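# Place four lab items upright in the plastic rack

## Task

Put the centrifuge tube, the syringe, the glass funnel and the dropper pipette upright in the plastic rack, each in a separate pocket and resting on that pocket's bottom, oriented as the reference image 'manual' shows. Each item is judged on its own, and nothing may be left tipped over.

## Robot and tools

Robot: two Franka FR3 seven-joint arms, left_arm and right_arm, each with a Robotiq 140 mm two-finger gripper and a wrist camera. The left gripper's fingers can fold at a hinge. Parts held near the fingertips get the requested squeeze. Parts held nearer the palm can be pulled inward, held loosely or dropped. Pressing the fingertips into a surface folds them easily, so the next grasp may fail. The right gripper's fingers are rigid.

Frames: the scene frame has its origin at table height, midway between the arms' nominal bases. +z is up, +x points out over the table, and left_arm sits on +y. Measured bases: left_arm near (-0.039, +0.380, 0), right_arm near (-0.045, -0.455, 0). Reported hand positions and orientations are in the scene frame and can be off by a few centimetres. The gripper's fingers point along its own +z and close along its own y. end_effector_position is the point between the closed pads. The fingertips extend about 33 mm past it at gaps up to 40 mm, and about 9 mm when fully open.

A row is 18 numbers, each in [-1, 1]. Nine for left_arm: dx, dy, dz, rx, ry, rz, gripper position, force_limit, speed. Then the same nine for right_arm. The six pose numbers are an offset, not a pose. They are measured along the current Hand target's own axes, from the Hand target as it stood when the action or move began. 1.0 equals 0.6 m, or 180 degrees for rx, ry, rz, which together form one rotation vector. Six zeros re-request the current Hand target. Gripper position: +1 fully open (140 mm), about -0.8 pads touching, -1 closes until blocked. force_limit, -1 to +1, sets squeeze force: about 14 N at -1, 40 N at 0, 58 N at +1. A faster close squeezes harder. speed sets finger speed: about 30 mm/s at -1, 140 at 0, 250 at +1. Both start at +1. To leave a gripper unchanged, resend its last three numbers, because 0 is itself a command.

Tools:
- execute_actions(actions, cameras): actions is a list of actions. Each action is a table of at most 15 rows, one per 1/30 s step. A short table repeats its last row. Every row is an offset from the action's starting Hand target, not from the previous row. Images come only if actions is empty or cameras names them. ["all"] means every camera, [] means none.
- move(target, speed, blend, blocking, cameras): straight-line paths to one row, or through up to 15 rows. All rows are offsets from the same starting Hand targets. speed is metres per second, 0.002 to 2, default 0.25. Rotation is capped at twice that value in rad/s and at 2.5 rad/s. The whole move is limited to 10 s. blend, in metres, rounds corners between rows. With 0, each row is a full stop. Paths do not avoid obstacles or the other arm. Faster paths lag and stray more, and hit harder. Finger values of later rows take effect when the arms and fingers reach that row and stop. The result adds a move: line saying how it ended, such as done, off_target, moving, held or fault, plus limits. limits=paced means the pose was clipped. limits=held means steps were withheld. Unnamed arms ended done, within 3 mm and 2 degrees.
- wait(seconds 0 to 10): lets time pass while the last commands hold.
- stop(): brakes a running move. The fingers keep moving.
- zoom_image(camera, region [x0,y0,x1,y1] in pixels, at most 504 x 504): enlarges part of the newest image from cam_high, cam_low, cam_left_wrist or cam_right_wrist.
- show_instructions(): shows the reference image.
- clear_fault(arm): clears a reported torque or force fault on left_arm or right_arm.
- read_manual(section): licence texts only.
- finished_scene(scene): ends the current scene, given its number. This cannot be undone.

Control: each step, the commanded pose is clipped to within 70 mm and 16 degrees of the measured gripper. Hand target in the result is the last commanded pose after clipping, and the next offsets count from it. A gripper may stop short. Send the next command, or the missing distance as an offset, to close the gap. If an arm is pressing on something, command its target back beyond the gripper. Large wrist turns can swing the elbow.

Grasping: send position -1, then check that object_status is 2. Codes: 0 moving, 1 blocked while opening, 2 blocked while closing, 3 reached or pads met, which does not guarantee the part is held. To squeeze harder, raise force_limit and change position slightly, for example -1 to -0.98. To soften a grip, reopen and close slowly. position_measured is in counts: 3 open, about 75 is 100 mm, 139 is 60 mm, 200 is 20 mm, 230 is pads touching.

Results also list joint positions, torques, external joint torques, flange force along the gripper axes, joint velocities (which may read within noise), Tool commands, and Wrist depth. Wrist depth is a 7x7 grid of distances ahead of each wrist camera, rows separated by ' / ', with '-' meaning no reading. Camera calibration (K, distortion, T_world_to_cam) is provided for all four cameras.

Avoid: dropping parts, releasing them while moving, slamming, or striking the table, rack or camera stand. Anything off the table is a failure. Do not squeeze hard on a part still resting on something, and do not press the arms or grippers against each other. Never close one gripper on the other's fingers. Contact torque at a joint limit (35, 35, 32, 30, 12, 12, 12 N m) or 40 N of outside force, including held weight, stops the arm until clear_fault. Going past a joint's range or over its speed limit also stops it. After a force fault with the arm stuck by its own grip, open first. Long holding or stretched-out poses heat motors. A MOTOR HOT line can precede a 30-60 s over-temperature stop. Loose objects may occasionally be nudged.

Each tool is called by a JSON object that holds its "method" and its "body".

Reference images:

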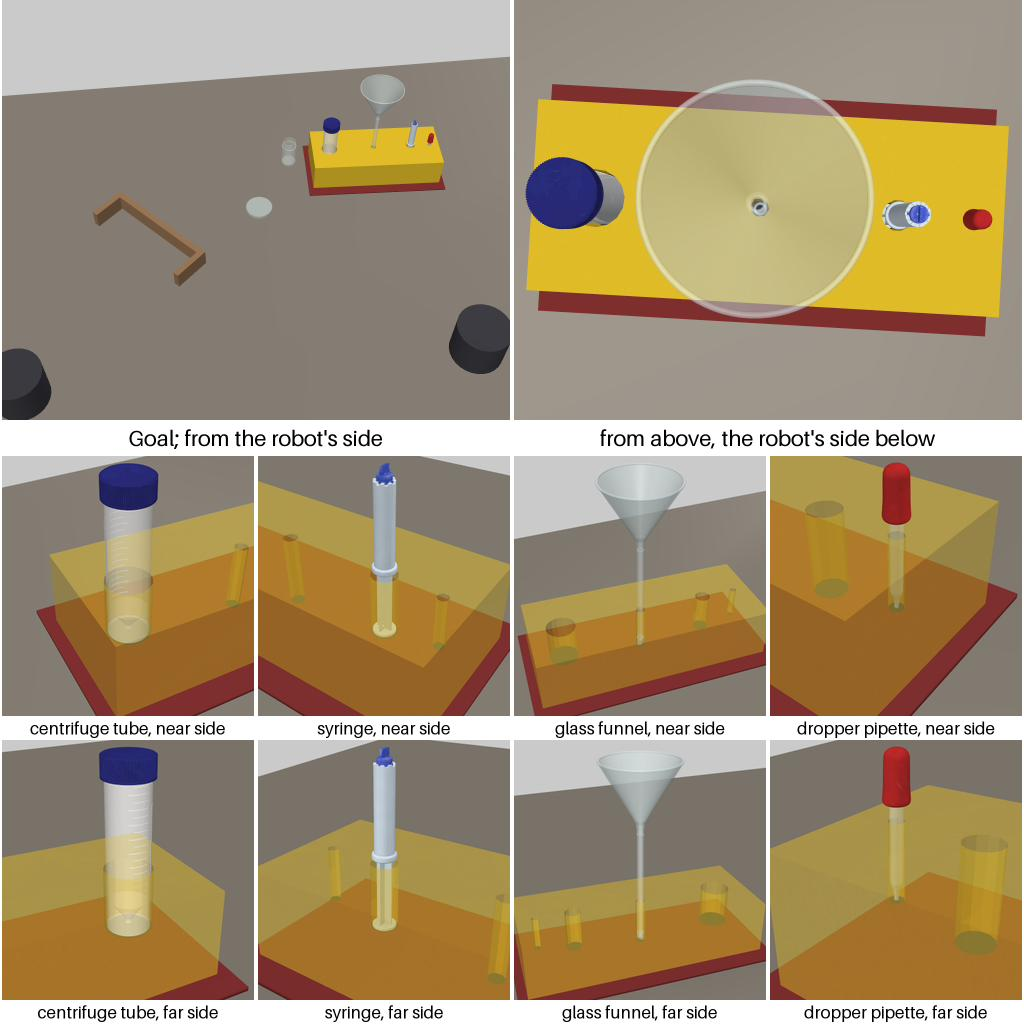

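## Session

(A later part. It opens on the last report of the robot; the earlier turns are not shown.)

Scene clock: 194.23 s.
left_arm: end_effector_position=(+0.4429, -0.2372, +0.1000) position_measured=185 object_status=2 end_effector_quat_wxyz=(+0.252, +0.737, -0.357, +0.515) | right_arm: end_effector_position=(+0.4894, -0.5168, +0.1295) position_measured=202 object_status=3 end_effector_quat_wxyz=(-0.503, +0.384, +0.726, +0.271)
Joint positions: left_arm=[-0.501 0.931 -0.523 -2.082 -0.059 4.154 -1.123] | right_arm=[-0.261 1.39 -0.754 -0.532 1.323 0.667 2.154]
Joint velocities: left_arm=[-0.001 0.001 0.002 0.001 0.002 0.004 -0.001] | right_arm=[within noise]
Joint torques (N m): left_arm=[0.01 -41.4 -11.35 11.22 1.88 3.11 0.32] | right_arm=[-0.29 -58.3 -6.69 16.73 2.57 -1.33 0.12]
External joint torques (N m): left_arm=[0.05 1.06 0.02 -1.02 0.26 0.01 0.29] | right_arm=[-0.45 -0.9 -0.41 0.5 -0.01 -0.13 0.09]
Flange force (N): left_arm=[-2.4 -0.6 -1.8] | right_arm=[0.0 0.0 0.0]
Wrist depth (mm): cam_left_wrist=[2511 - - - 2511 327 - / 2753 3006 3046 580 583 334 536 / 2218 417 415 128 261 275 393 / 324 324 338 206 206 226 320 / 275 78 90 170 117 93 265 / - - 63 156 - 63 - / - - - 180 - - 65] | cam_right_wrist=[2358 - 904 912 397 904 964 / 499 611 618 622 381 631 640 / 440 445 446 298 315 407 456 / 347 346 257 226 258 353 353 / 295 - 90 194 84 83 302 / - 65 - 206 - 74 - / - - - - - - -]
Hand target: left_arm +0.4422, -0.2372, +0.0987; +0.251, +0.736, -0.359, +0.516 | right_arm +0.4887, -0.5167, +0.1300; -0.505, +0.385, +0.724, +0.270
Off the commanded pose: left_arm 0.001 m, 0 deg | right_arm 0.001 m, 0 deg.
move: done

{"method": "move", "body": {"target": [[0.0047,0,-0.0017,0,0,0,-0.32,-0.4,-1,0,0,0,0,0,0,-0.58,-0.2,-1],[0.0047,0,-0.1417,0,0,0,-0.32,-0.4,-1,0,0,0,0,0,0,-0.58,-0.2,-1]], "speed": [0.04,0.12], "cameras": ["cam_high","cam_low","cam_left_wrist","cam_right_wrist"]}}

Scene clock: 196.67 s.
left_arm: end_effector_position=(+0.3924, -0.1762, +0.1289) position_measured=169 object_status=3 end_effector_quat_wxyz=(+0.250, +0.735, -0.363, +0.515) | right_arm: end_effector_position=(+0.4894, -0.5168, +0.1295) position_measured=202 object_status=3 end_effector_quat_wxyz=(-0.503, +0.384, +0.726, +0.271)
Joint positions: left_arm=[-0.423 0.763 -0.568 -2.39 -0.059 4.282 -1.153] | right_arm=[-0.261 1.39 -0.754 -0.532 1.323 0.667 2.154]
Joint velocities: left_arm=[0.001 0 -0.002 -0.002 0.001 0.004 -0.004] | right_arm=[within noise]
Joint torques (N m): left_arm=[0.94 -36.44 -11.64 8.89 0.87 3.42 -0.09] | right_arm=[-0.32 -58.27 -6.72 16.71 2.55 -1.32 0.12]
External joint torques (N m): left_arm=[0.95 -0.43 -1.79 -1.13 -0.48 0.27 -0.12] | right_arm=[-0.11 -0.67 -0.33 0.52 -0.01 -0.13 0.09]
Flange force (N): left_arm=[3.4 0.1 -7.0] | right_arm=[0.0 0.0 0.0]
Wrist depth (mm): cam_left_wrist=[- 2892 - 3006 423 2115 1888 / 2856 3087 3173 672 649 606 573 / 2218 481 479 303 334 413 466 / 378 377 359 263 171 353 367 / 332 79 89 239 122 91 300 / - - 63 253 - 63 - / - - - 224 - - 66] | cam_right_wrist=[- 2552 3056 964 403 1028 1063 / 569 615 618 629 622 629 636 / 441 445 448 334 354 406 453 / 344 347 255 226 247 353 353 / 295 - 90 195 84 83 302 / - 67 - 206 - 74 - / - - - - - - -]
Hand target: left_arm +0.3935, -0.1751, +0.1305; +0.251, +0.736, -0.359, +0.516 | right_arm +0.4887, -0.5167, +0.1300; -0.505, +0.385, +0.724, +0.270
Off the commanded pose: left_arm 0.002 m, 1 deg | right_arm 0.001 m, 0 deg.
move: done
camera_calibration:
cam_left_wrist: T_world_to_cam=[[-0.789721, -0.613461, -0.00236825, 0.2078], [-0.392623, 0.508391, -0.766411, 0.340711], [0.471367, -0.604321, -0.642346, -0.0672154], [0, 0, 0, 1]] pos_world=[0.329558, -0.0863567, 0.218441]
cam_right_wrist: T_world_to_cam=[[0.837935, 0.545469, 0.0181341, -0.123318], [0.361373, -0.529618, -0.767407, -0.346164], [-0.408993, 0.64959, -0.640903, 0.759824], [0, 0, 0, 1]] pos_world=[0.53919, -0.609643, 0.223562]

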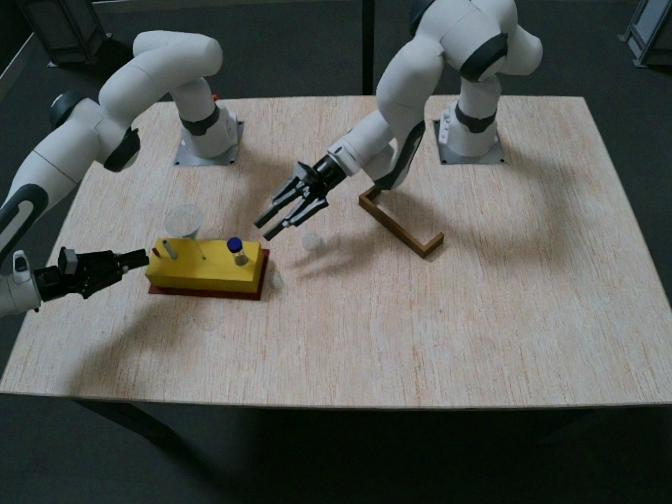

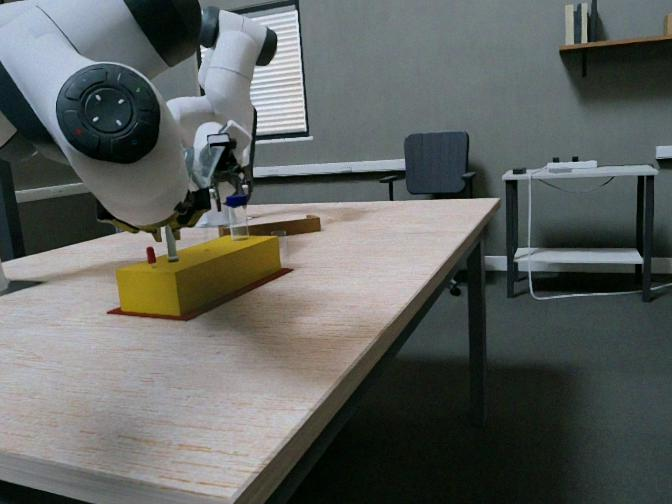

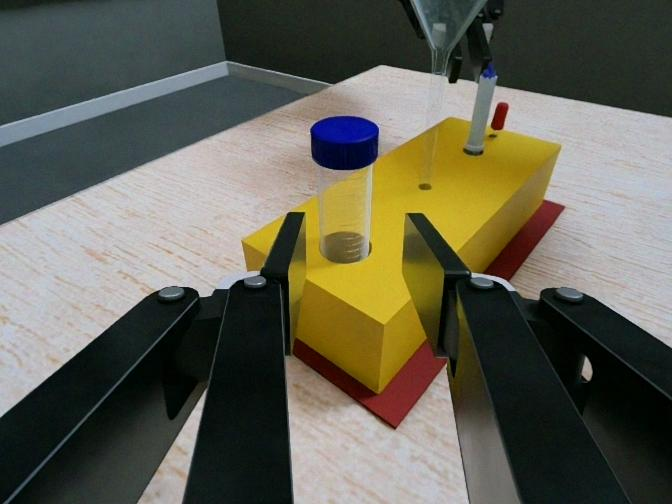

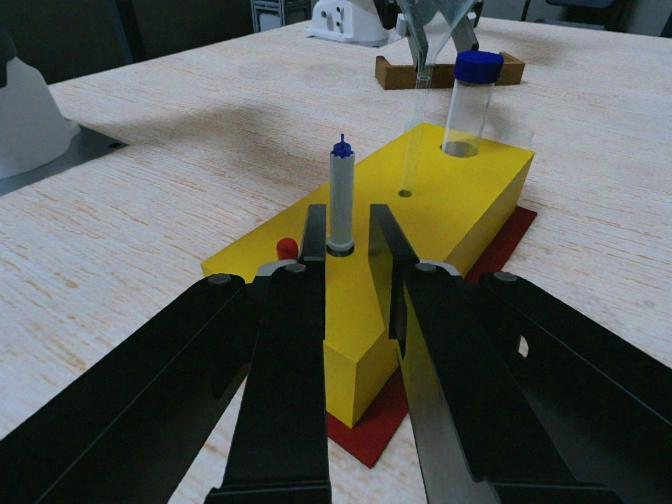

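{"method": "finished_scene", "body": {"scene": 1}}

The scene is finished: the task was done.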